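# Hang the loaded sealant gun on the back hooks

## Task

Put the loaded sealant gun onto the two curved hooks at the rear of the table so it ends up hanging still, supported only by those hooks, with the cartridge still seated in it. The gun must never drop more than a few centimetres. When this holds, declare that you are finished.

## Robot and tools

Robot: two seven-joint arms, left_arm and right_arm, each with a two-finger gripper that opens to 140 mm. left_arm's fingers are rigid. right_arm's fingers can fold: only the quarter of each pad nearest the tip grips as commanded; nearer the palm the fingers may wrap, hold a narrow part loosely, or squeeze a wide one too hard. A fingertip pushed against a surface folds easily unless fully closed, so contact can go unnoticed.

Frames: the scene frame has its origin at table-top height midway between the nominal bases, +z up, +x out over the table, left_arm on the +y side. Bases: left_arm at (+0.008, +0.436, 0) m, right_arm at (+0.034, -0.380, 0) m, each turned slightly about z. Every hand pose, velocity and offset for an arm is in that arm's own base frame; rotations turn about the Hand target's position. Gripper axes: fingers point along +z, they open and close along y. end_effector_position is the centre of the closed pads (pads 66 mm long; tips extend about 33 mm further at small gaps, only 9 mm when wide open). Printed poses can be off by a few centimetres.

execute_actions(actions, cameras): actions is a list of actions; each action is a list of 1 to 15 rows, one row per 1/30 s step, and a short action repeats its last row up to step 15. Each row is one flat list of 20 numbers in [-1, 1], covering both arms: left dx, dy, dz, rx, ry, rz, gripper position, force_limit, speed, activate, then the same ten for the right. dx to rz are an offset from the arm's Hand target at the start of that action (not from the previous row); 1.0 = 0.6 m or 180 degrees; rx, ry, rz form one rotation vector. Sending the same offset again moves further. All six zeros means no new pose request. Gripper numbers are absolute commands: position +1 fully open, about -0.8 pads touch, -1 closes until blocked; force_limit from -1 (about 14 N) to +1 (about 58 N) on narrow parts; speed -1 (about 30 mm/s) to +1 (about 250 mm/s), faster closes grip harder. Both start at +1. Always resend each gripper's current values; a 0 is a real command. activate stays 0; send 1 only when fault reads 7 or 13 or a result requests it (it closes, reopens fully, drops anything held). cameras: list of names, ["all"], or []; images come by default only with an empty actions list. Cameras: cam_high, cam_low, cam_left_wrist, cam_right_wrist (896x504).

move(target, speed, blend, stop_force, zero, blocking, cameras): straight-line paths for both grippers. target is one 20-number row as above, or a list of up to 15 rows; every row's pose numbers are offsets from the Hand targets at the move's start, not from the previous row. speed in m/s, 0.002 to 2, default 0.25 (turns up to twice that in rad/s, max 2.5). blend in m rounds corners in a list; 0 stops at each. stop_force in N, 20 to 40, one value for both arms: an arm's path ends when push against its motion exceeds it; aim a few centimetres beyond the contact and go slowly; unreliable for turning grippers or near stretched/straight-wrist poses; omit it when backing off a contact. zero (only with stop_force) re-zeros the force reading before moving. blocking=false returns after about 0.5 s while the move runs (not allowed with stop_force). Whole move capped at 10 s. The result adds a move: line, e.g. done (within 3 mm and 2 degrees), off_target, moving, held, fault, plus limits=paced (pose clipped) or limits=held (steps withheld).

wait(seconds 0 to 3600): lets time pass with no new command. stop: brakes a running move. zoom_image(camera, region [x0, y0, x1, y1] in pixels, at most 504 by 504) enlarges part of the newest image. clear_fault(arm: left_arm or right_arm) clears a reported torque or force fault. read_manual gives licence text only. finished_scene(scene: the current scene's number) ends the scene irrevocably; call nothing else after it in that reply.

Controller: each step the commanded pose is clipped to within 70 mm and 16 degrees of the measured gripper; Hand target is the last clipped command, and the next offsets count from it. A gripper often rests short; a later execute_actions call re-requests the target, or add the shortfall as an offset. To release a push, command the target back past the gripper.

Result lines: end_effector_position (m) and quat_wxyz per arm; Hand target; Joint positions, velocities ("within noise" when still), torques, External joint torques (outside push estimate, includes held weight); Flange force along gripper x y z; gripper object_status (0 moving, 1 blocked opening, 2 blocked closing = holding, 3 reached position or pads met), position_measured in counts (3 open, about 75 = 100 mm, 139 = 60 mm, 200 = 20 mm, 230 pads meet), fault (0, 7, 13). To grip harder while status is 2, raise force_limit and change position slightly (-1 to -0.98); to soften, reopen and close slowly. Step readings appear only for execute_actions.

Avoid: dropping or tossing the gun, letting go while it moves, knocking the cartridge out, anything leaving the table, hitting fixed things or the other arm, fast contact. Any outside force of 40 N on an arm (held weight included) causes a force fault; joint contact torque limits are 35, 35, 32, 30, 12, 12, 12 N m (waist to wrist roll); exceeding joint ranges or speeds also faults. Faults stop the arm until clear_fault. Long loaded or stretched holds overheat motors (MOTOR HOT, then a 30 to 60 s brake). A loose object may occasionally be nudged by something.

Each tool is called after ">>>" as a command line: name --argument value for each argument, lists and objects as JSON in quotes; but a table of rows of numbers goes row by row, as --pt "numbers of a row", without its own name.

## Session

>>> execute_actions --actions '[]'

Scene clock: 0.00 s.
left_arm: end_effector_position=(+0.3430, -0.1694, +0.1918) position_measured=3 object_status=3 fault=0 end_effector_quat_wxyz=(-0.006, -0.440, +0.898, -0.016) | right_arm: end_effector_position=(+0.4842, +0.3926, +0.0903) position_measured=3 object_status=3 fault=0 end_effector_quat_wxyz=(-0.075, +0.656, -0.692, -0.293)
Joint positions: left_arm=[-0.548 -0.498 0.106 -2.646 0.026 2.169 0.191] | right_arm=[0.431 0.432 0.007 -1.909 0.749 2.143 0.01]
Joint velocities: within noise
Joint torques (N m): no reading
External joint torques (N m): no reading
Flange force (N): no reading
Hand target: left_arm +0.3430, -0.1694, +0.1918; -0.006, -0.440, +0.898, -0.016 | right_arm +0.4842, +0.3926, +0.0903; -0.075, +0.656, -0.692, -0.293
Tool commands: left_gripper/position=+1.0 left_gripper/force_limit=+1.0 left_gripper/speed=+1.0 left_gripper/activate=+0.0 right_gripper/position=+1.0 right_gripper/force_limit=+1.0 right_gripper/speed=+1.0 right_gripper/activate=+0.0

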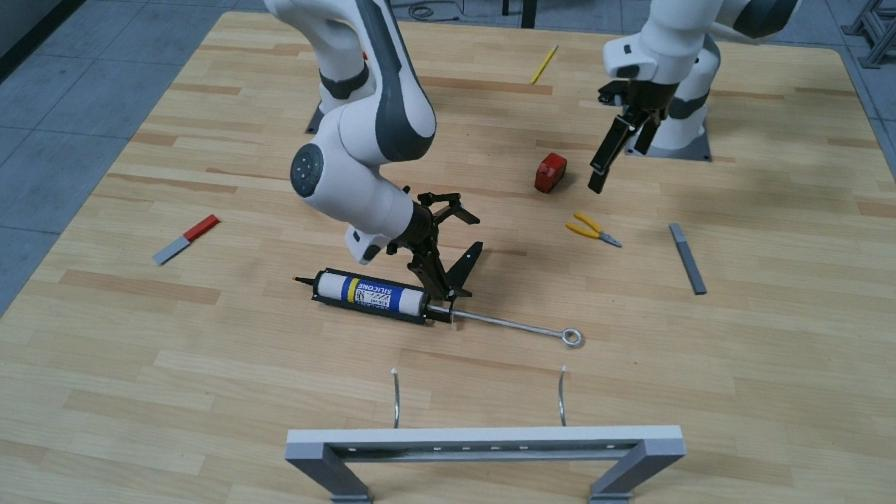

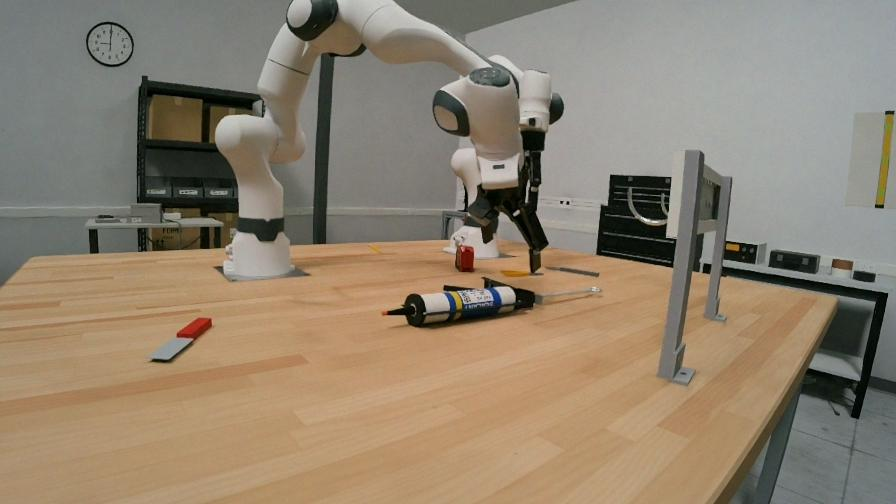

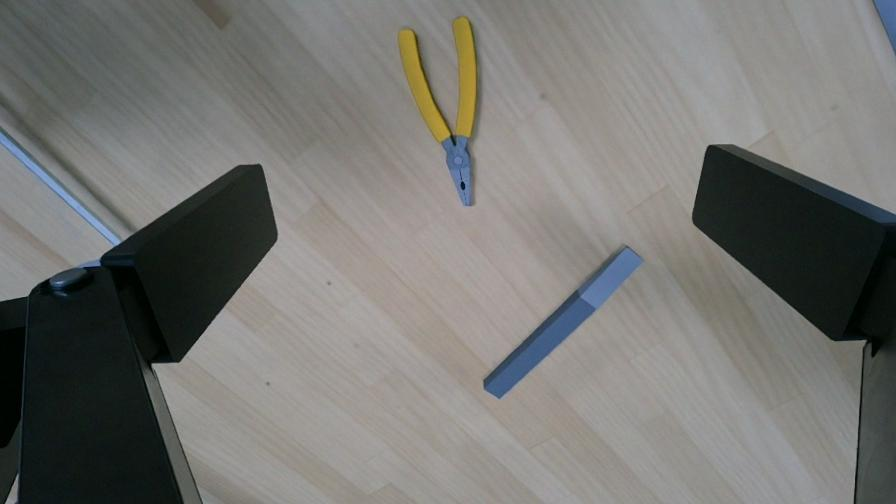

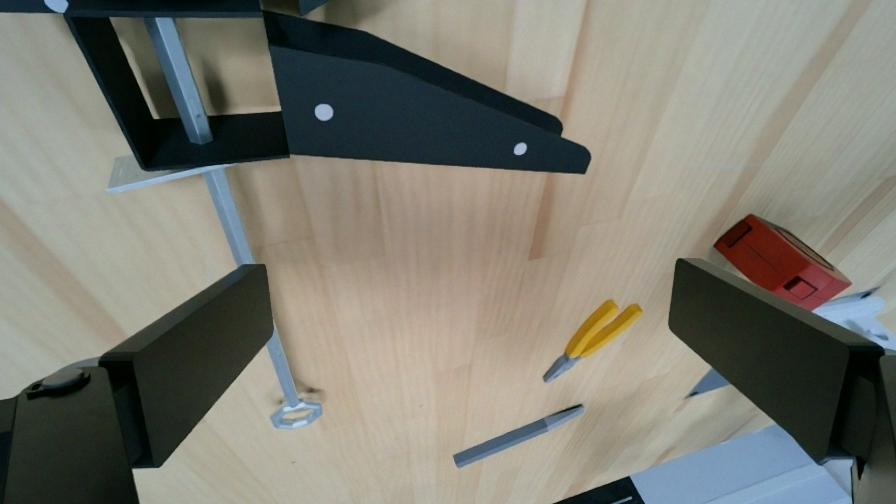

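>>> move --pt "0 0 0.18 0 0 0.05 1 1 1 0 0 0 0.25 0 0 0 1 1 1 0" --pt "0.05 -0.1 0.25 0 0 0.1 1 1 1 0 -0.2 -0.85 0.3 0 0 0 1 1 1 0" --pt "0.37 -0.69 0.18 0 0 0.178 0.45 -0.3 0 0 -0.2 -0.85 0.3 0 0 0 1 1 1 0" --speed 0.35 --blend 0.03 --cameras '["cam_high","cam_left_wrist"]'

Scene clock: 59.17 s.
left_arm: end_effector_position=(+0.5660, -0.5825, +0.3009) position_measured=72 object_status=0 fault=0 end_effector_quat_wxyz=(+0.003, -0.667, +0.740, -0.090) | right_arm: end_effector_position=(+0.3653, -0.1171, +0.2705) position_measured=3 object_status=3 fault=0 end_effector_quat_wxyz=(-0.076, +0.653, -0.695, -0.292)
Joint positions: left_arm=[-0.759 0.919 -0.129 -0.504 0.108 1.6 -0.718] | right_arm=[-0.012 -0.045 -0.536 -2.016 0.275 1.44 -0.519]
Joint torques (N m): left_arm=[-0.05 -55.95 -0.02 24.16 0.5 2.83 -0.17] | right_arm=[1.06 -24.14 0.73 22.64 1.09 0.89 -0.42]
External joint torques (N m): left_arm=[-0.26 -0.03 0.68 0.85 -0.3 -0.23 -0.16] | right_arm=[0.77 1.63 -0.21 -0.4 -0.37 0.05 -0.44]
Flange force (N): left_arm=[0.0 0.0 0.0] | right_arm=[3.0 -3.8 -0.4]
Hand target: left_arm +0.5650, -0.5834, +0.2998; -0.001, -0.671, +0.742, -0.017 | right_arm +0.3642, -0.1174, +0.2703; -0.075, +0.656, -0.692, -0.293
Off the commanded pose: left_arm 0.002 m, 8 deg | right_arm 0.001 m, 0 deg.
elbow stopped short (left arm): the move would have taken joint 4 (elbow) straighter than the controller allows.
move: off_target (left_arm); target 3's new numbers were sent with left_arm's hand 0.002 m and 8 deg from that target

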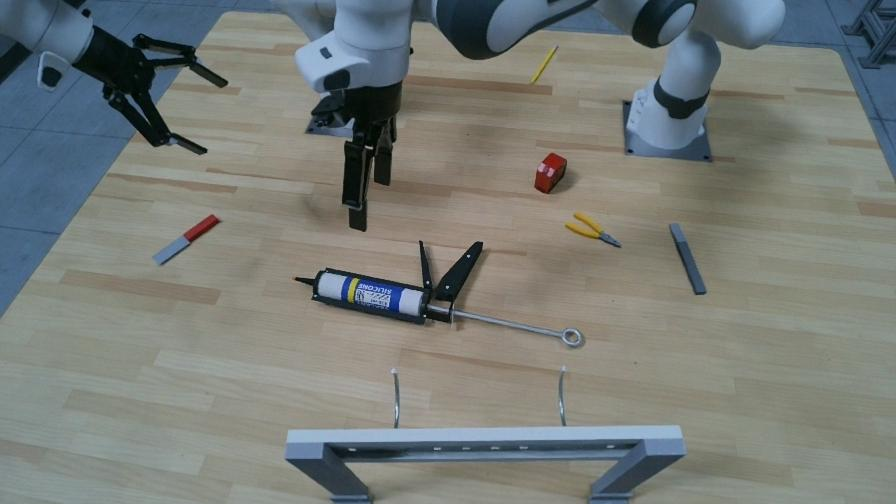

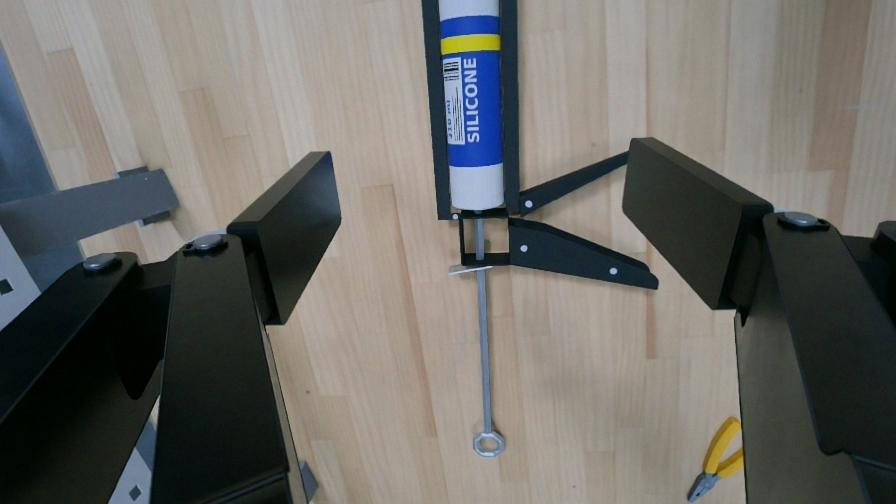

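>>> move --target '[0.057,0.155,-0.275,-0.1296,0.020,0.005,0.45,-0.3,0,0,0,0,0,0,0,0,1,1,1,0]' --speed 0.25 --cameras '["cam_high","cam_left_wrist"]'

Scene clock: 121.37 s.
left_arm: end_effector_position=(+0.5987, -0.4902, +0.1356) position_measured=72 object_status=3 fault=0 end_effector_quat_wxyz=(+0.160, +0.664, -0.716, +0.144) | right_arm: end_effector_position=(+0.3653, -0.1171, +0.2705) position_measured=3 object_status=3 fault=0 end_effector_quat_wxyz=(-0.076, +0.653, -0.695, -0.292)
Joint positions: left_arm=[-0.265 0.652 -0.386 -1.501 -0.21 2.306 -0.352] | right_arm=[-0.012 -0.045 -0.536 -2.016 0.275 1.44 -0.519]
Joint velocities: left_arm=[-0.001 0.001 -0.001 0 0.001 0 0.006] | right_arm=[within noise]
Joint torques (N m): left_arm=[0.56 -50.26 -6.1 24.12 0.52 2.97 0.17] | right_arm=[1.03 -24.15 0.79 22.64 1.1 0.89 -0.37]
External joint torques (N m): left_arm=[-0.02 -0.42 0.48 0.22 -0.02 0.21 0.16] | right_arm=[0.85 1.55 -0.04 -0.3 -0.35 0.05 -0.39]
Flange force (N): left_arm=[-0.2 0.3 -0.3] | right_arm=[2.5 -3.8 -0.5]
Hand target: left_arm +0.5992, -0.4904, +0.1348; +0.160, +0.662, -0.717, +0.146 | right_arm +0.3642, -0.1174, +0.2703; -0.075, +0.656, -0.692, -0.293
Off the commanded pose: left_arm 0.001 m, 0 deg | right_arm 0.001 m, 0 deg.
move: done

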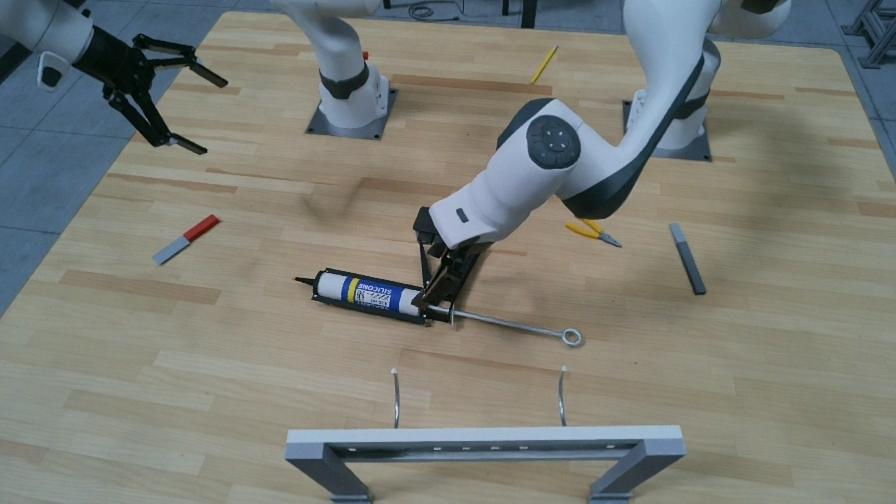

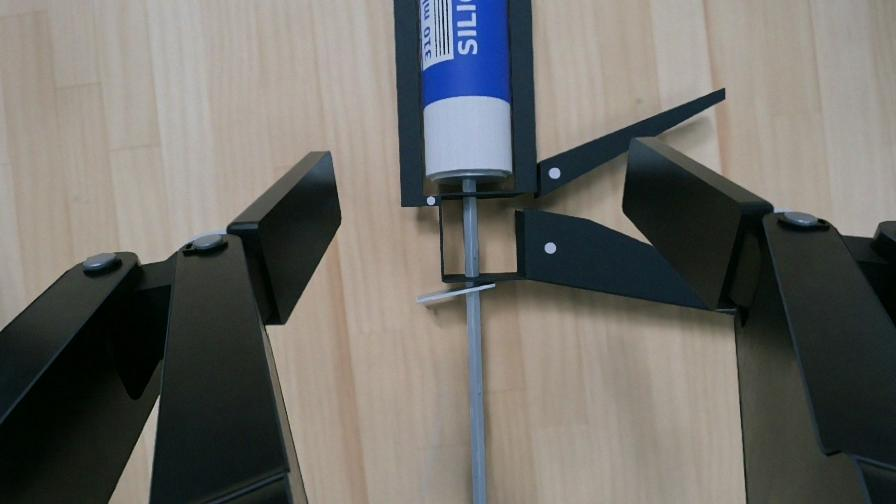

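>>> move --target '[-0.003,-0.0567,-0.075,0,0,0,0.38,-0.3,0,0, 0,0,0,0,0,0,1,1,1,0]' --speed 0.1 --cameras '["cam_left_wrist"]'

Scene clock: 161.97 s.
left_arm: end_effector_position=(+0.5955, -0.5240, +0.0894) position_measured=81 object_status=3 fault=0 end_effector_quat_wxyz=(+0.161, +0.661, -0.719, +0.144) | right_arm: end_effector_position=(+0.3653, -0.1171, +0.2705) position_measured=3 object_status=3 fault=0 end_effector_quat_wxyz=(-0.076, +0.653, -0.695, -0.292)
Joint positions: left_arm=[-0.337 0.766 -0.361 -1.432 -0.194 2.362 -0.369] | right_arm=[-0.012 -0.045 -0.536 -2.016 0.275 1.44 -0.519]
Joint velocities: left_arm=[-0.004 0.001 0.004 0 0 0.003 -0.003] | right_arm=[within noise]
Joint torques (N m): left_arm=[-0.29 -52.89 -5.92 24.5 0.59 2.94 -0.2] | right_arm=[1.01 -24.12 0.79 22.65 1.09 0.9 -0.43]
External joint torques (N m): left_arm=[-0.63 -0.54 1.13 1.05 -0.01 0.18 -0.21] | right_arm=[0.79 1.53 -0.07 -0.26 -0.36 0.07 -0.44]
Flange force (N): left_arm=[3.8 -4.5 1.0] | right_arm=[2.7 -3.9 -0.6]
Hand target: left_arm +0.5974, -0.5244, +0.0898; +0.160, +0.662, -0.717, +0.146 | right_arm +0.3642, -0.1174, +0.2703; -0.075, +0.656, -0.692, -0.293
Off the commanded pose: left_arm 0.002 m, 0 deg | right_arm 0.001 m, 0 deg.
move: done

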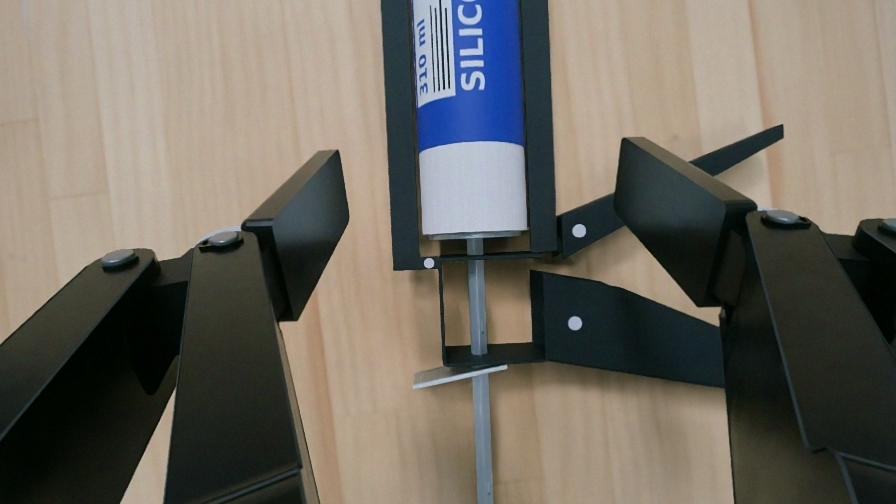

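>>> move --target '[-0.002,-0.035,-0.0757,0,0,0,0.38,-0.3,0,0, 0,0,0,0,0,0,1,1,1,0]' --speed 0.06 --stop_force 20 --cameras '["cam_left_wrist"]'

Scene clock: 180.97 s.
left_arm: end_effector_position=(+0.5943, -0.5452, +0.0442) position_measured=81 object_status=3 fault=0 end_effector_quat_wxyz=(+0.161, +0.661, -0.718, +0.144) | right_arm: end_effector_position=(+0.3653, -0.1171, +0.2705) position_measured=3 object_status=3 fault=0 end_effector_quat_wxyz=(-0.076, +0.653, -0.695, -0.292)
Joint positions: left_arm=[-0.391 0.87 -0.337 -1.368 -0.19 2.411 -0.374] | right_arm=[-0.012 -0.045 -0.536 -2.016 0.275 1.44 -0.519]
Joint torques (N m): left_arm=[-0.33 -54.92 -5.73 24.13 0.65 2.95 -0.13] | right_arm=[0.97 -24.17 0.83 22.61 1.1 0.9 -0.4]
External joint torques (N m): left_arm=[-0.76 -0.61 1.27 1 0 0.18 -0.14] | right_arm=[0.74 1.67 -0.04 -0.45 -0.36 0.05 -0.41]
Flange force (N): left_arm=[3.9 -4.3 1.3] | right_arm=[2.8 -3.8 -0.2]
Hand target: left_arm +0.5962, -0.5454, +0.0444; +0.160, +0.662, -0.717, +0.146 | right_arm +0.3642, -0.1174, +0.2703; -0.075, +0.656, -0.692, -0.293
Off the commanded pose: left_arm 0.002 m, 0 deg | right_arm 0.001 m, 0 deg.
move: done

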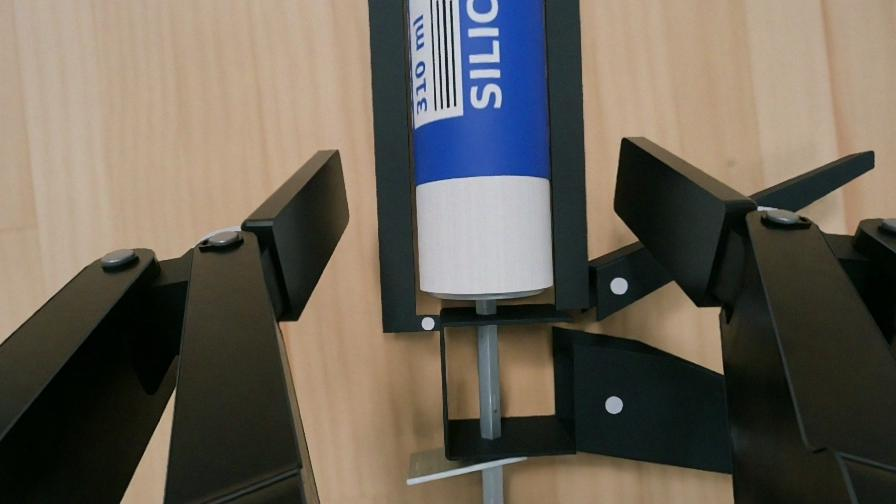

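>>> move --pt "0 0.0067 -0.01 0 0 0 0.38 -0.3 0 0 0 0 0 0 0 0 1 1 1 0" --pt "0 0.0067 -0.01 0 0 0 -1 0.2 -1 0 0 0 0 0 0 0 1 1 1 0" --speed 0.05 --cameras '["cam_left_wrist"]'

>>> move --target '[0,0,0.1,0,0,0,-1,0.2,-1,0, 0,0,0,0,0,0,1,1,1,0]' --speed 0.06 --cameras '["cam_left_wrist","cam_high"]'

Scene clock: 199.40 s.
left_arm: end_effector_position=(+0.5988, -0.5413, +0.0424) position_measured=141 object_status=0 fault=0 end_effector_quat_wxyz=(+0.159, +0.664, -0.716, +0.148) | right_arm: end_effector_position=(+0.3653, -0.1171, +0.2705) position_measured=3 object_status=3 fault=0 end_effector_quat_wxyz=(-0.076, +0.653, -0.695, -0.292)
Joint positions: left_arm=[-0.383 0.869 -0.337 -1.377 -0.19 2.426 -0.373] | right_arm=[-0.012 -0.045 -0.536 -2.016 0.275 1.44 -0.519]
Joint torques (N m): left_arm=[-0.61 -51.8 -6.15 22.06 0.96 3.1 0.2] | right_arm=[1.02 -24.09 0.8 22.71 1.1 0.88 -0.42]
External joint torques (N m): left_arm=[-0.98 2.52 0.93 -1.06 0.29 0.31 0.19] | right_arm=[0.72 1.71 -0.14 -0.33 -0.36 0.03 -0.44]
Flange force (N): left_arm=[0.6 -1.7 5.5] | right_arm=[3.1 -4.2 -0.7]
Hand target: left_arm +0.5962, -0.5414, +0.0384; +0.160, +0.662, -0.717, +0.146 | right_arm +0.3642, -0.1174, +0.2703; -0.075, +0.656, -0.692, -0.293
Off the commanded pose: left_arm 0.005 m, 0 deg | right_arm 0.001 m, 0 deg.
move: off_target (left_arm)

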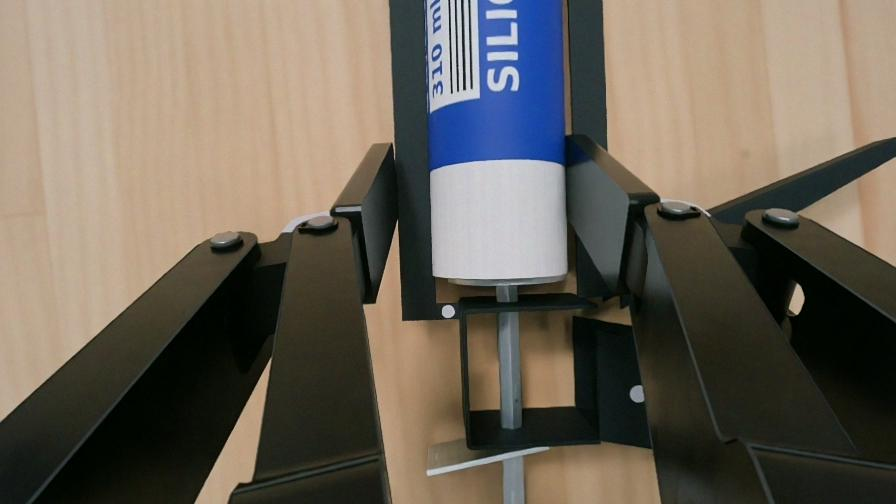

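Scene clock: 200.97 s.
left_arm: end_effector_position=(+0.5908, -0.5384, +0.0862) position_measured=141 object_status=2 fault=0 end_effector_quat_wxyz=(-0.160, -0.660, +0.721, -0.137) | right_arm: end_effector_position=(+0.3653, -0.1171, +0.2705) position_measured=3 object_status=3 fault=0 end_effector_quat_wxyz=(-0.076, +0.653, -0.695, -0.292)
Joint positions: left_arm=[-0.381 0.792 -0.337 -1.383 -0.19 2.338 -0.392] | right_arm=[-0.012 -0.045 -0.536 -2.016 0.275 1.44 -0.519]
Joint velocities: left_arm=[0 0.001 -0.001 0 0.002 -0.005 -0.004] | right_arm=[within noise]
Joint torques (N m): left_arm=[0.66 -60.14 -7.33 28.53 -0.17 3.39 -0.15] | right_arm=[1.02 -24.13 0.82 22.67 1.09 0.9 -0.41]
External joint torques (N m): left_arm=[0.46 -6.64 -0.56 4.79 -0.75 0.61 -0.16] | right_arm=[0.8 1.6 -0.04 -0.33 -0.37 0.05 -0.43]
Flange force (N): left_arm=[5.1 -3.5 -8.5] | right_arm=[2.7 -3.9 -0.5]
Hand target: left_arm +0.5962, -0.5414, +0.0984; -0.160, -0.662, +0.717, -0.146 | right_arm +0.3642, -0.1174, +0.2703; -0.075, +0.656, -0.692, -0.293
Off the commanded pose: left_arm 0.014 m, 1 deg | right_arm 0.001 m, 0 deg.
move: off_target (left_arm)
Images, in order (width x height): cam_high 896x504, cam_left_wrist 896x504.

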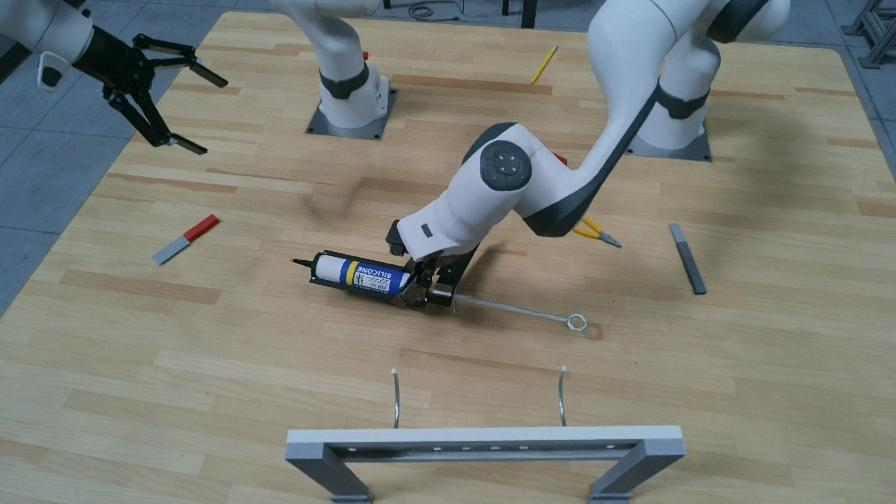

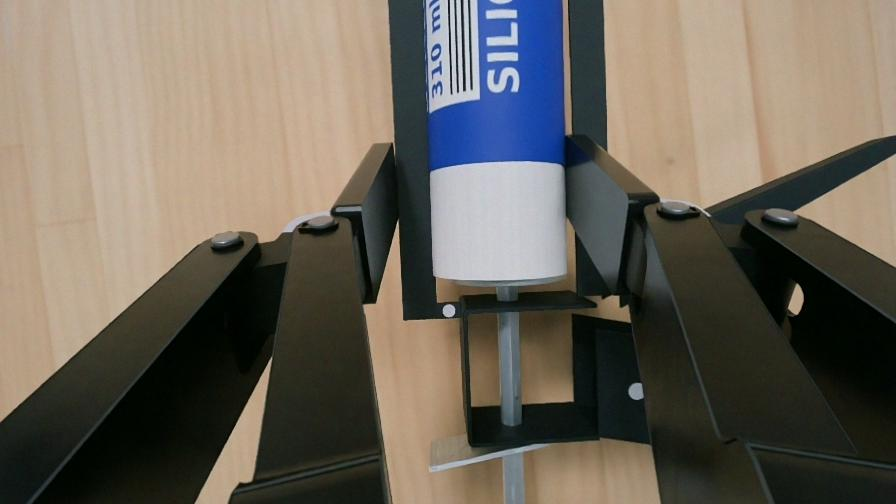

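>>> move --target '[0,0,-0.1,0,0,0,-1,0.2,-1,0, 0,0,0,0,0,0,1,1,1,0]' --speed 0.05 --stop_force 20

>>> move --pt "0 0 0.0 0 0 0 0.5 -0.3 -0.5 0 0 0 0 0 0 0 1 1 1 0" --pt "0 0.0 0.03 0 0 0 0.5 -0.3 -0.5 0 0 0 0 0 0 0 1 1 1 0" --speed 0.06 --cameras '["cam_left_wrist"]'

Scene clock: 225.33 s.
left_arm: end_effector_position=(+0.5950, -0.5417, +0.0424) position_measured=141 object_status=2 fault=0 end_effector_quat_wxyz=(+0.161, +0.664, -0.716, +0.144) | right_arm: end_effector_position=(+0.3653, -0.1171, +0.2705) position_measured=3 object_status=3 fault=0 end_effector_quat_wxyz=(-0.076, +0.653, -0.695, -0.292)
Joint positions: left_arm=[-0.383 0.867 -0.34 -1.38 -0.19 2.419 -0.376] | right_arm=[-0.012 -0.045 -0.536 -2.016 0.275 1.44 -0.519]
Joint torques (N m): left_arm=[0.26 -51.24 -5.3 23.13 1.19 3.63 0.31] | right_arm=[0.99 -24.09 0.82 22.68 1.11 0.9 -0.43]
External joint torques (N m): left_arm=[-0.13 2.9 1.8 0.09 0.53 0.86 0.29] | right_arm=[0.86 1.71 0.04 -0.34 -0.34 0.05 -0.44]
Flange force (N): left_arm=[2.3 -8.0 8.0] | right_arm=[2.8 -4.3 -0.5]
Hand target: left_arm +0.5962, -0.5414, +0.0384; +0.160, +0.662, -0.717, +0.146 | right_arm +0.3642, -0.1174, +0.2703; -0.075, +0.656, -0.692, -0.293
Off the commanded pose: left_arm 0.004 m, 0 deg | right_arm 0.001 m, 0 deg.
move: off_target (left_arm)

Scene clock: 226.97 s.
left_arm: end_effector_position=(+0.5973, -0.5431, +0.0577) position_measured=66 object_status=3 fault=0 end_effector_quat_wxyz=(+0.159, +0.661, -0.718, +0.149) | right_arm: end_effector_position=(+0.3653, -0.1171, +0.2705) position_measured=3 object_status=3 fault=0 end_effector_quat_wxyz=(-0.076, +0.653, -0.695, -0.292)
Joint positions: left_arm=[-0.383 0.844 -0.34 -1.38 -0.19 2.408 -0.374] | right_arm=[-0.012 -0.045 -0.536 -2.016 0.275 1.44 -0.519]
Joint velocities: left_arm=[0 0 0 0.001 0 -0.005 0.001] | right_arm=[within noise]
Joint torques (N m): left_arm=[0.31 -54.46 -6.08 23.62 0.67 2.54 -0.16] | right_arm=[1.05 -24.18 0.8 22.64 1.13 0.92 -0.41]
External joint torques (N m): left_arm=[-0.06 -0.73 0.87 0.5 0.01 -0.23 -0.17] | right_arm=[0.76 1.56 -0.14 -0.37 -0.34 0.07 -0.43]
Flange force (N): left_arm=[1.7 -1.7 -0.8] | right_arm=[2.8 -3.7 -0.3]
Hand target: left_arm +0.5962, -0.5414, +0.0564; +0.160, +0.662, -0.717, +0.146 | right_arm +0.3642, -0.1174, +0.2703; -0.075, +0.656, -0.692, -0.293
Off the commanded pose: left_arm 0.002 m, 0 deg | right_arm 0.001 m, 0 deg.
move: done

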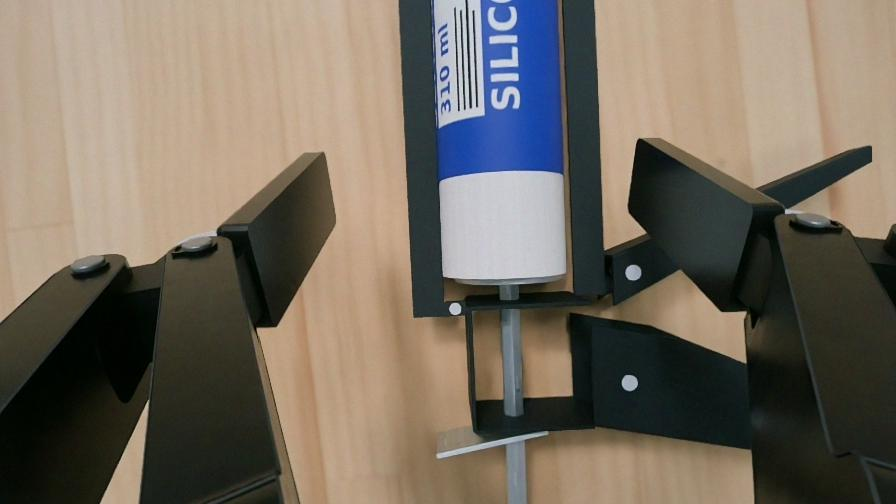

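>>> move --pt "-0.0133 -0.01 0 0 0 0 0.4 -0.3 -0.5 0 0 0 0 0 0 0 1 1 1 0" --pt "-0.0133 -0.0125 -0.035 0 0 0 0.4 -0.3 -0.5 0 0 0 0 0 0 0 1 1 1 0" --speed 0.04 --cameras '["cam_left_wrist"]'

Scene clock: 246.03 s.
left_arm: end_effector_position=(+0.5865, -0.5484, +0.0353) position_measured=78 object_status=3 fault=0 end_effector_quat_wxyz=(+0.162, +0.663, -0.716, +0.143) | right_arm: end_effector_position=(+0.3653, -0.1171, +0.2705) position_measured=3 object_status=3 fault=0 end_effector_quat_wxyz=(-0.076, +0.653, -0.695, -0.292)
Joint positions: left_arm=[-0.395 0.87 -0.34 -1.395 -0.19 2.44 -0.383] | right_arm=[-0.012 -0.045 -0.536 -2.016 0.275 1.44 -0.519]
Joint velocities: left_arm=[0 -0.001 -0.001 0 0 0.003 -0.001] | right_arm=[within noise]
Joint torques (N m): left_arm=[-0.23 -54.33 -6.27 23.84 0.68 2.96 0.13] | right_arm=[1.02 -24.17 0.81 22.68 1.1 0.91 -0.41]
External joint torques (N m): left_arm=[-0.69 -0.36 0.82 0.99 0 0.2 0.11] | right_arm=[0.9 1.51 0.04 -0.26 -0.34 0.06 -0.42]
Flange force (N): left_arm=[3.4 -4.5 1.7] | right_arm=[2.5 -3.9 -0.5]
Hand target: left_arm +0.5882, -0.5489, +0.0354; +0.160, +0.662, -0.717, +0.146 | right_arm +0.3642, -0.1174, +0.2703; -0.075, +0.656, -0.692, -0.293
Off the commanded pose: left_arm 0.002 m, 0 deg | right_arm 0.001 m, 0 deg.
move: done

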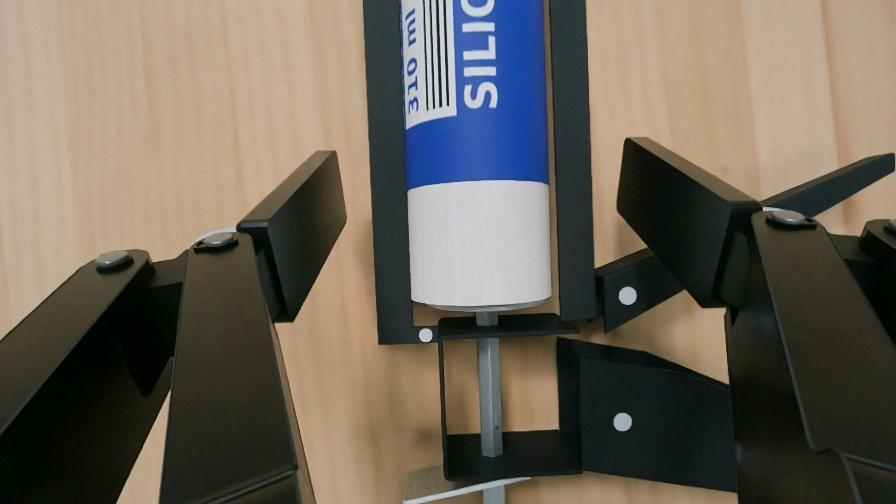

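>>> move --target '[0,0,-0.022,0,0,0,0.4,-0.3,-0.5,0, 0,0,0,0,0,0,1,1,1,0]' --speed 0.04 --stop_force 20

>>> move --target '[0,0,0,0,0,0,-1,0.2,-1,0, 0,0,0,0,0,0,1,1,1,0]' --cameras '["cam_left_wrist"]'

>>> wait --seconds 1 --cameras '["cam_left_wrist"]'

Scene clock: 255.70 s.
left_arm: end_effector_position=(+0.5865, -0.5488, +0.0225) position_measured=78 object_status=3 fault=0 end_effector_quat_wxyz=(+0.162, +0.664, -0.715, +0.144) | right_arm: end_effector_position=(+0.3653, -0.1171, +0.2705) position_measured=3 object_status=3 fault=0 end_effector_quat_wxyz=(-0.076, +0.653, -0.695, -0.292)
Joint positions: left_arm=[-0.397 0.893 -0.34 -1.39 -0.19 2.458 -0.377] | right_arm=[-0.012 -0.045 -0.536 -2.016 0.275 1.44 -0.519]
Joint torques (N m): left_arm=[-0.35 -54.6 -6.12 23.71 0.97 2.92 0.13] | right_arm=[1.01 -24.14 0.77 22.63 1.1 0.9 -0.37]
External joint torques (N m): left_arm=[-0.98 -0.24 1.01 0.92 0.27 0.14 0.12] | right_arm=[0.91 1.72 0.03 -0.42 -0.35 0.04 -0.39]
Flange force (N): left_arm=[4.1 -4.9 2.3] | right_arm=[2.6 -4.1 -0.2]
Hand target: left_arm +0.5882, -0.5489, +0.0222; +0.160, +0.662, -0.717, +0.146 | right_arm +0.3642, -0.1174, +0.2703; -0.075, +0.656, -0.692, -0.293
Off the commanded pose: left_arm 0.002 m, 0 deg | right_arm 0.001 m, 0 deg.
move: done

Scene clock: 256.90 s.
left_arm: end_effector_position=(+0.5864, -0.5493, +0.0227) position_measured=111 object_status=0 fault=0 end_effector_quat_wxyz=(+0.162, +0.664, -0.716, +0.144) | right_arm: end_effector_position=(+0.3653, -0.1171, +0.2705) position_measured=3 object_status=3 fault=0 end_effector_quat_wxyz=(-0.076, +0.653, -0.695, -0.292)
Joint positions: left_arm=[-0.397 0.893 -0.34 -1.39 -0.19 2.458 -0.377] | right_arm=[-0.012 -0.045 -0.536 -2.016 0.275 1.44 -0.519]
Joint torques (N m): left_arm=[-0.08 -53.56 -5.79 23.47 0.97 3.37 0.12] | right_arm=[1.05 -24.14 0.8 22.63 1.1 0.91 -0.42]
External joint torques (N m): left_arm=[-0.33 0.62 1.56 0.84 0.27 0.62 0.11] | right_arm=[0.83 1.39 -0.06 -0.26 -0.35 0.06 -0.44]
Flange force (N): left_arm=[3.1 -5.7 4.1] | right_arm=[2.5 -3.5 -0.4]
Hand target: left_arm +0.5882, -0.5489, +0.0222; +0.160, +0.662, -0.717, +0.146 | right_arm +0.3642, -0.1174, +0.2703; -0.075, +0.656, -0.692, -0.293
Off the commanded pose: left_arm 0.002 m, 0 deg | right_arm 0.001 m, 0 deg.
move: done

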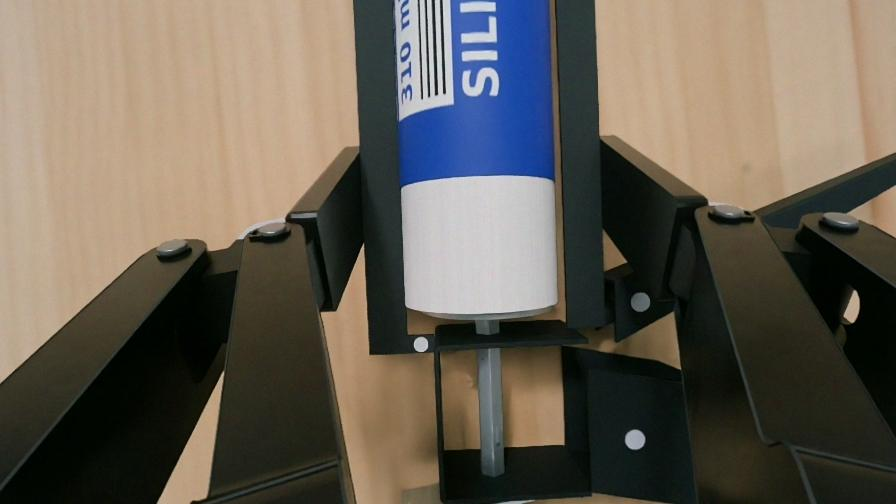

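Scene clock: 257.90 s.
left_arm: end_effector_position=(+0.5864, -0.5493, +0.0227) position_measured=111 object_status=2 fault=0 end_effector_quat_wxyz=(+0.162, +0.664, -0.716, +0.144) | right_arm: end_effector_position=(+0.3653, -0.1171, +0.2705) position_measured=3 object_status=3 fault=0 end_effector_quat_wxyz=(-0.076, +0.653, -0.695, -0.292)
Joint positions: left_arm=[-0.397 0.893 -0.34 -1.39 -0.19 2.458 -0.377] | right_arm=[-0.012 -0.045 -0.536 -2.016 0.275 1.44 -0.519]
Joint torques (N m): left_arm=[-0.07 -53.49 -5.73 23.49 0.95 3.38 0.13] | right_arm=[1.05 -24.15 0.82 22.7 1.12 0.91 -0.36]
External joint torques (N m): left_arm=[-0.43 0.33 1.49 1.05 0.26 0.65 0.12] | right_arm=[1 1.61 0.12 -0.27 -0.32 0.06 -0.37]
Flange force (N): left_arm=[3.5 -5.9 3.9] | right_arm=[2.4 -4.2 -0.5]
Hand target: left_arm +0.5882, -0.5489, +0.0222; +0.160, +0.662, -0.717, +0.146 | right_arm +0.3642, -0.1174, +0.2703; -0.075, +0.656, -0.692, -0.293
Tool commands: left_gripper/position=-1.0 left_gripper/force_limit=+0.2 left_gripper/speed=-1.0 left_gripper/activate=+0.0 right_gripper/position=+1.0 right_gripper/force_limit=+1.0 right_gripper/speed=+1.0 right_gripper/activate=+0.0
Off the commanded pose: left_arm 0.002 m, 0 deg | right_arm 0.001 m, 0 deg.
wait: 1.00 s; at rest by 0.17 s

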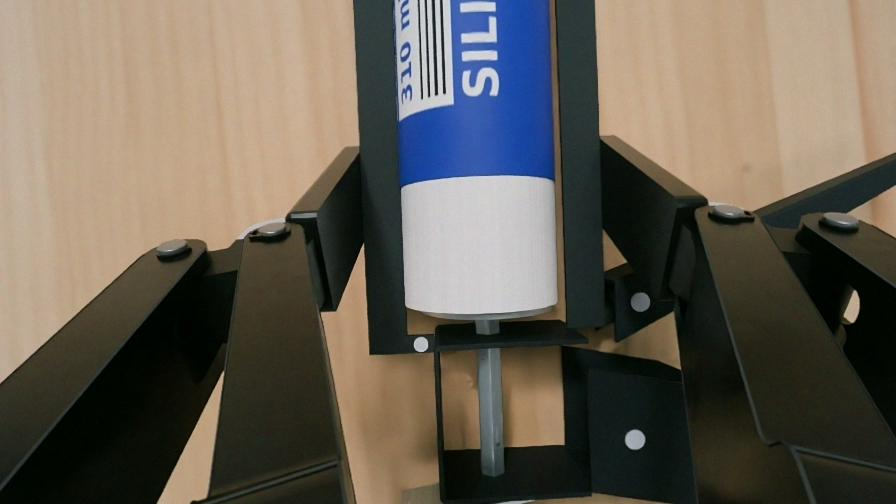

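>>> move --pt "0 0 0.1 0 0 0 -1 0.2 -1 0 0 0 0 0 0 0 1 1 1 0" --pt "0 0.1 0.66 0 0 0 -1 0.2 -1 0 0 0 0 0 0 0 1 1 1 0" --speed '[0.06,0.15]' --blend 0.03 --cameras '["cam_left_wrist","cam_high"]'

Scene clock: 270.13 s.
left_arm: end_effector_position=(+0.5872, -0.4876, +0.4078) position_measured=111 object_status=2 fault=0 end_effector_quat_wxyz=(+0.162, +0.662, -0.719, +0.137) | right_arm: end_effector_position=(+0.3653, -0.1171, +0.2705) position_measured=3 object_status=3 fault=0 end_effector_quat_wxyz=(-0.076, +0.653, -0.695, -0.292)
Joint positions: left_arm=[-0.355 0.605 -0.336 -0.856 -0.186 1.642 -0.538] | right_arm=[-0.012 -0.045 -0.536 -2.016 0.275 1.44 -0.519]
Joint velocities: left_arm=[0 -0.001 0 -0.001 -0.001 -0.004 -0.006] | right_arm=[within noise]
Joint torques (N m): left_arm=[-0.39 -54.59 -3.99 28.47 -0.79 3.75 -0.18] | right_arm=[1.07 -24.19 0.79 22.62 1.09 0.9 -0.42]
External joint torques (N m): left_arm=[-0.8 -5.55 0.05 5.22 -0.67 0.84 -0.2] | right_arm=[0.91 1.52 -0.02 -0.34 -0.36 0.06 -0.44]
Flange force (N): left_arm=[0.0 0.0 0.0] | right_arm=[2.5 -3.7 -0.3]
Hand target: left_arm +0.5882, -0.4889, +0.4182; +0.160, +0.662, -0.717, +0.146 | right_arm +0.3642, -0.1174, +0.2703; -0.075, +0.656, -0.692, -0.293
Off the commanded pose: left_arm 0.011 m, 1 deg | right_arm 0.001 m, 0 deg.
move: off_target (left_arm)
Images, in order (width x height): cam_high 896x504, cam_left_wrist 896x504.

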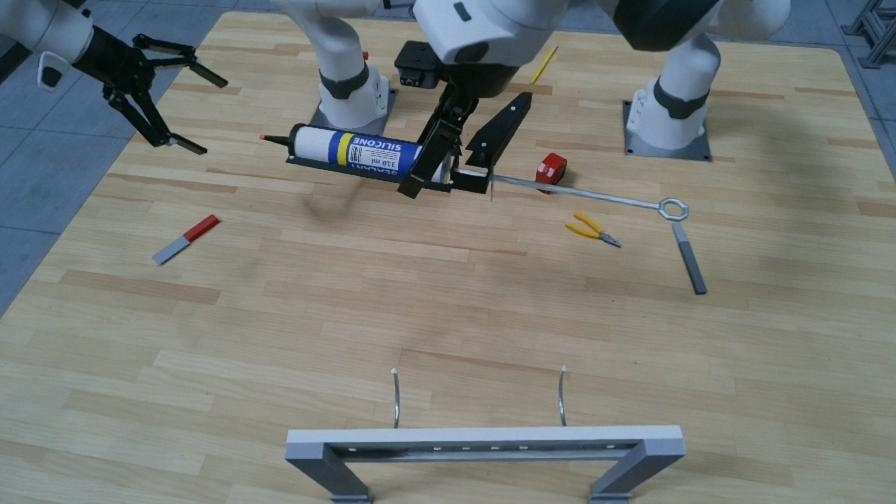

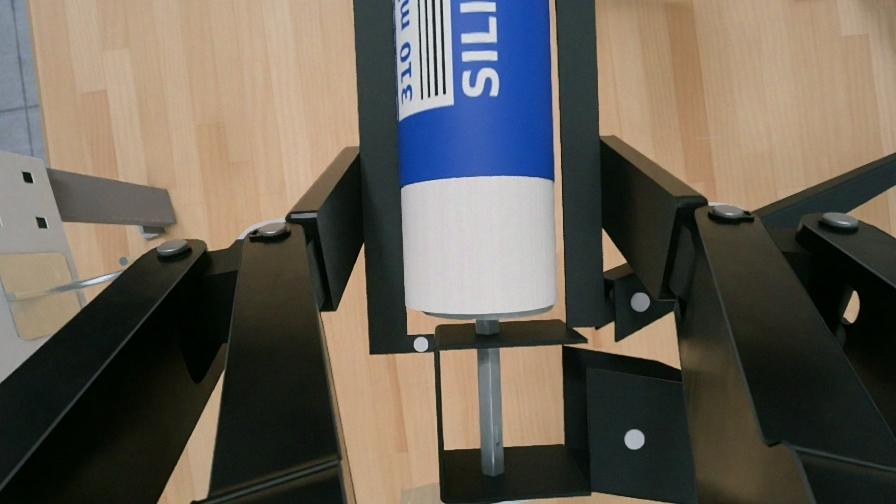

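>>> move --pt "0.0 0.147 0.02 0 -0.5 0 -1 0.2 -1 0 0 0 0 0 0 0 1 1 1 0" --speed 0.25 --cameras '["cam_left_wrist","cam_high","cam_low"]'

Scene clock: 281.90 s.
left_arm: end_effector_position=(+0.5882, -0.3998, +0.4161) position_measured=111 object_status=2 fault=0 end_effector_quat_wxyz=(+0.392, -0.370, +0.631, -0.559) | right_arm: end_effector_position=(+0.3653, -0.1171, +0.2705) position_measured=3 object_status=3 fault=0 end_effector_quat_wxyz=(-0.076, +0.653, -0.695, -0.292)
Joint positions: left_arm=[1.117 -0.615 -1.658 -2.488 -0.09 3.99 -0.481] | right_arm=[-0.012 -0.045 -0.536 -2.016 0.275 1.44 -0.519]
Joint velocities: left_arm=[0.001 0 -0.002 -0.001 -0.001 0.003 -0.006] | right_arm=[within noise]
Joint torques (N m): left_arm=[0.39 14.5 20.14 20.78 -3.49 5.09 -0.2] | right_arm=[0.99 -24.13 0.73 22.61 1.1 0.9 -0.42]
External joint torques (N m): left_arm=[0.21 -0.28 3.66 4.66 -1.88 2.73 -0.1] | right_arm=[0.75 1.68 -0.15 -0.43 -0.36 0.05 -0.44]
Flange force (N): left_arm=[1.8 -5.4 1.6] | right_arm=[3.0 -3.9 -0.3]
Hand target: left_arm +0.5882, -0.4007, +0.4302; +0.394, -0.366, +0.620, -0.571 | right_arm +0.3642, -0.1174, +0.2703; -0.075, +0.656, -0.692, -0.293
Off the commanded pose: left_arm 0.014 m, 2 deg | right_arm 0.001 m, 0 deg.
move: off_target (left_arm); limits=paced
Images, in order (width x height): cam_high 896x504, cam_low 896x504, cam_left_wrist 896x504.

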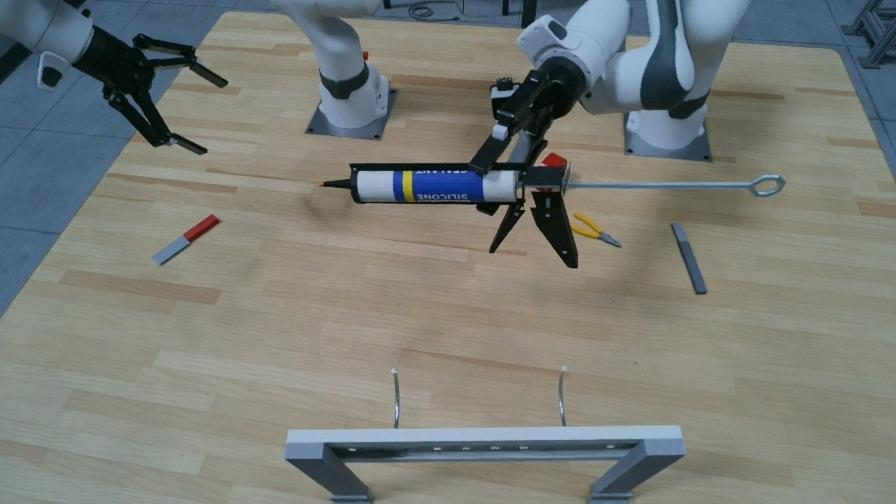

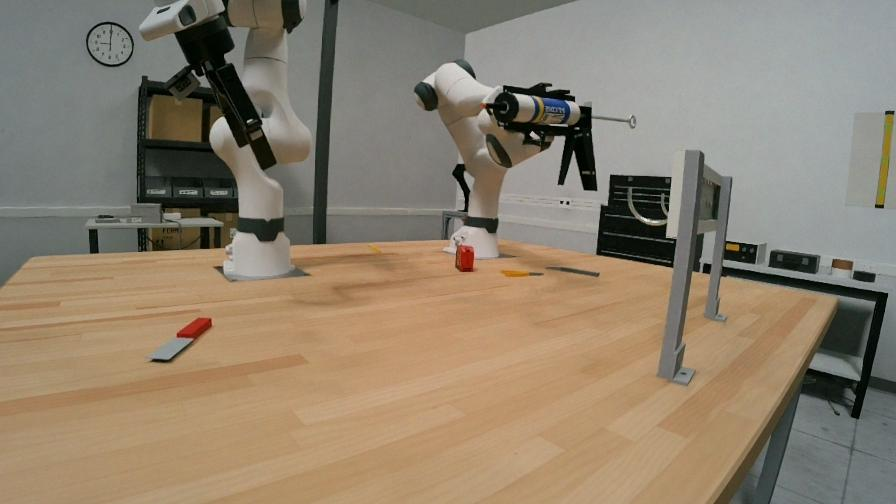

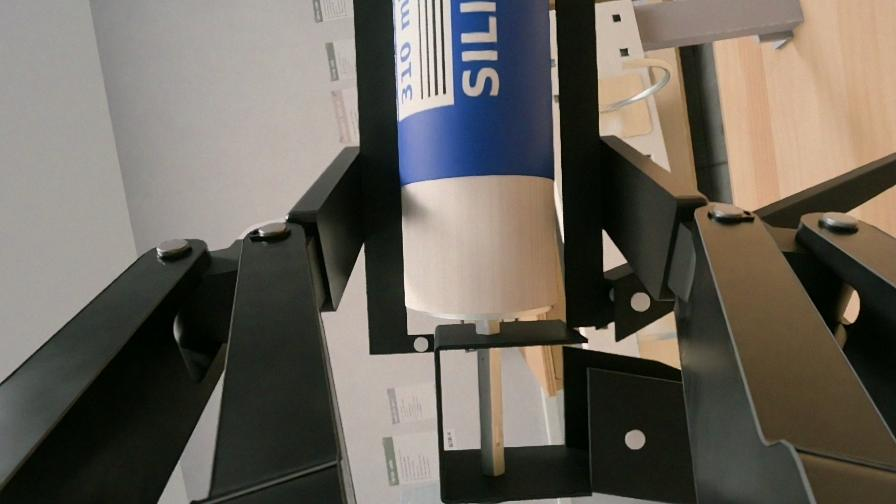

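>>> move --pt "0.1 -0.005 0.0 -0.079 -0.006 0.049 -1 0.2 -1 0 0 0 0 0 0 0 1 1 1 0" --speed 0.15 --cameras '["cam_left_wrist","cam_high","cam_low"]'

Scene clock: 320.07 s.
left_arm: end_effector_position=(+0.6476, -0.4048, +0.4183) position_measured=111 object_status=2 fault=0 end_effector_quat_wxyz=(-0.394, +0.455, -0.521, +0.606) | right_arm: end_effector_position=(+0.3653, -0.1171, +0.2705) position_measured=3 object_status=3 fault=0 end_effector_quat_wxyz=(-0.076, +0.653, -0.695, -0.292)
Joint positions: left_arm=[1.347 -0.815 -1.897 -2.257 -0.45 3.952 -0.613] | right_arm=[-0.012 -0.045 -0.536 -2.016 0.275 1.44 -0.519]
Joint velocities: left_arm=[0.001 -0.001 -0.001 0 -0.003 -0.002 -0.007] | right_arm=[within noise]
Joint torques (N m): left_arm=[0.41 26.5 25.56 17.68 -2.86 4.42 -0.27] | right_arm=[1.02 -24.2 0.77 22.62 1.1 0.89 -0.42]
External joint torques (N m): left_arm=[0.08 0.97 4.13 4.15 -1.64 2.25 -0.17] | right_arm=[0.68 1.63 -0.22 -0.45 -0.37 0.04 -0.44]
Flange force (N): left_arm=[4.8 -4.4 4.1] | right_arm=[3.0 -3.7 -0.3]
Hand target: left_arm +0.6482, -0.4037, +0.4302; -0.395, +0.453, -0.511, +0.615 | right_arm +0.3642, -0.1174, +0.2703; -0.075, +0.656, -0.692, -0.293
Off the commanded pose: left_arm 0.012 m, 2 deg | right_arm 0.001 m, 0 deg.
move: off_target (left_arm)
Images, in order (width x height): cam_high 896x504, cam_low 896x504, cam_left_wrist 896x504.

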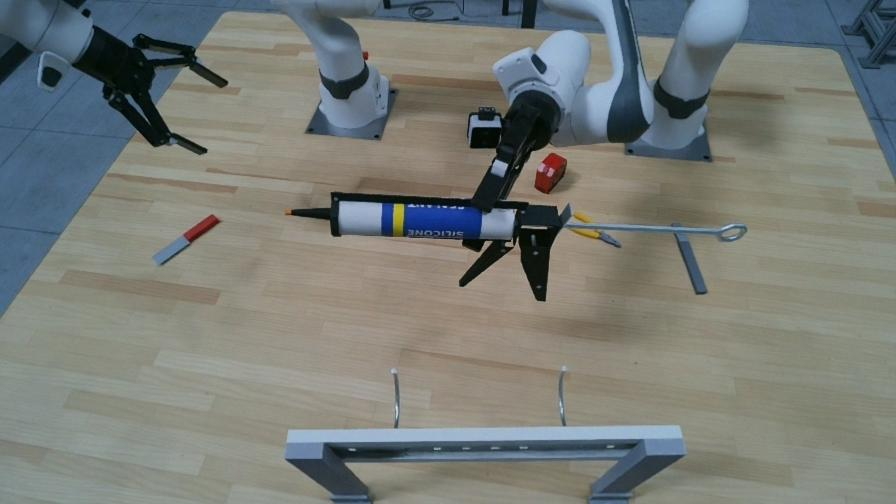

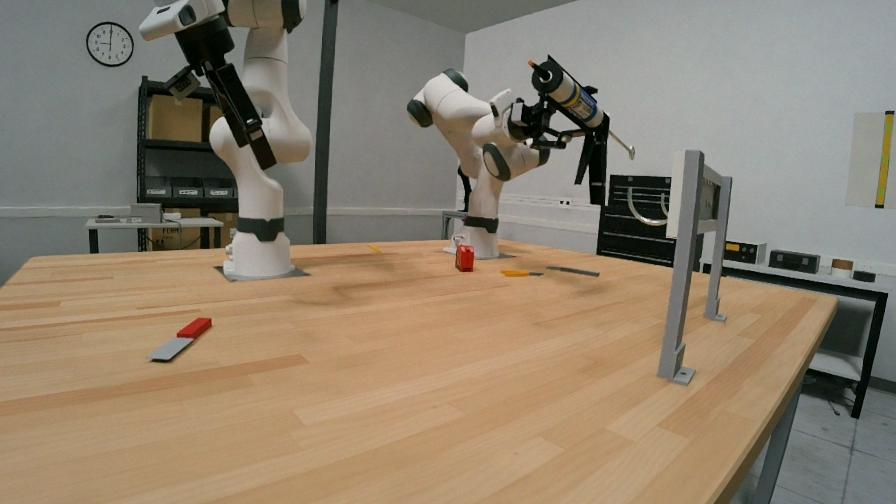

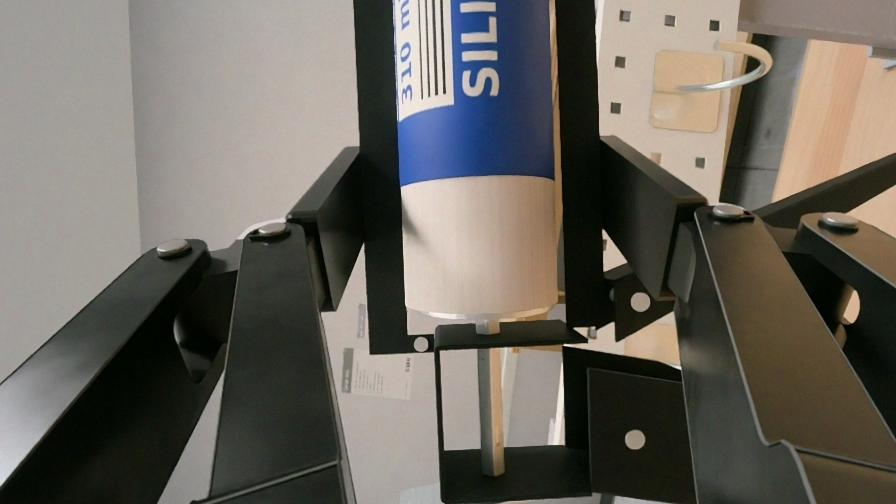

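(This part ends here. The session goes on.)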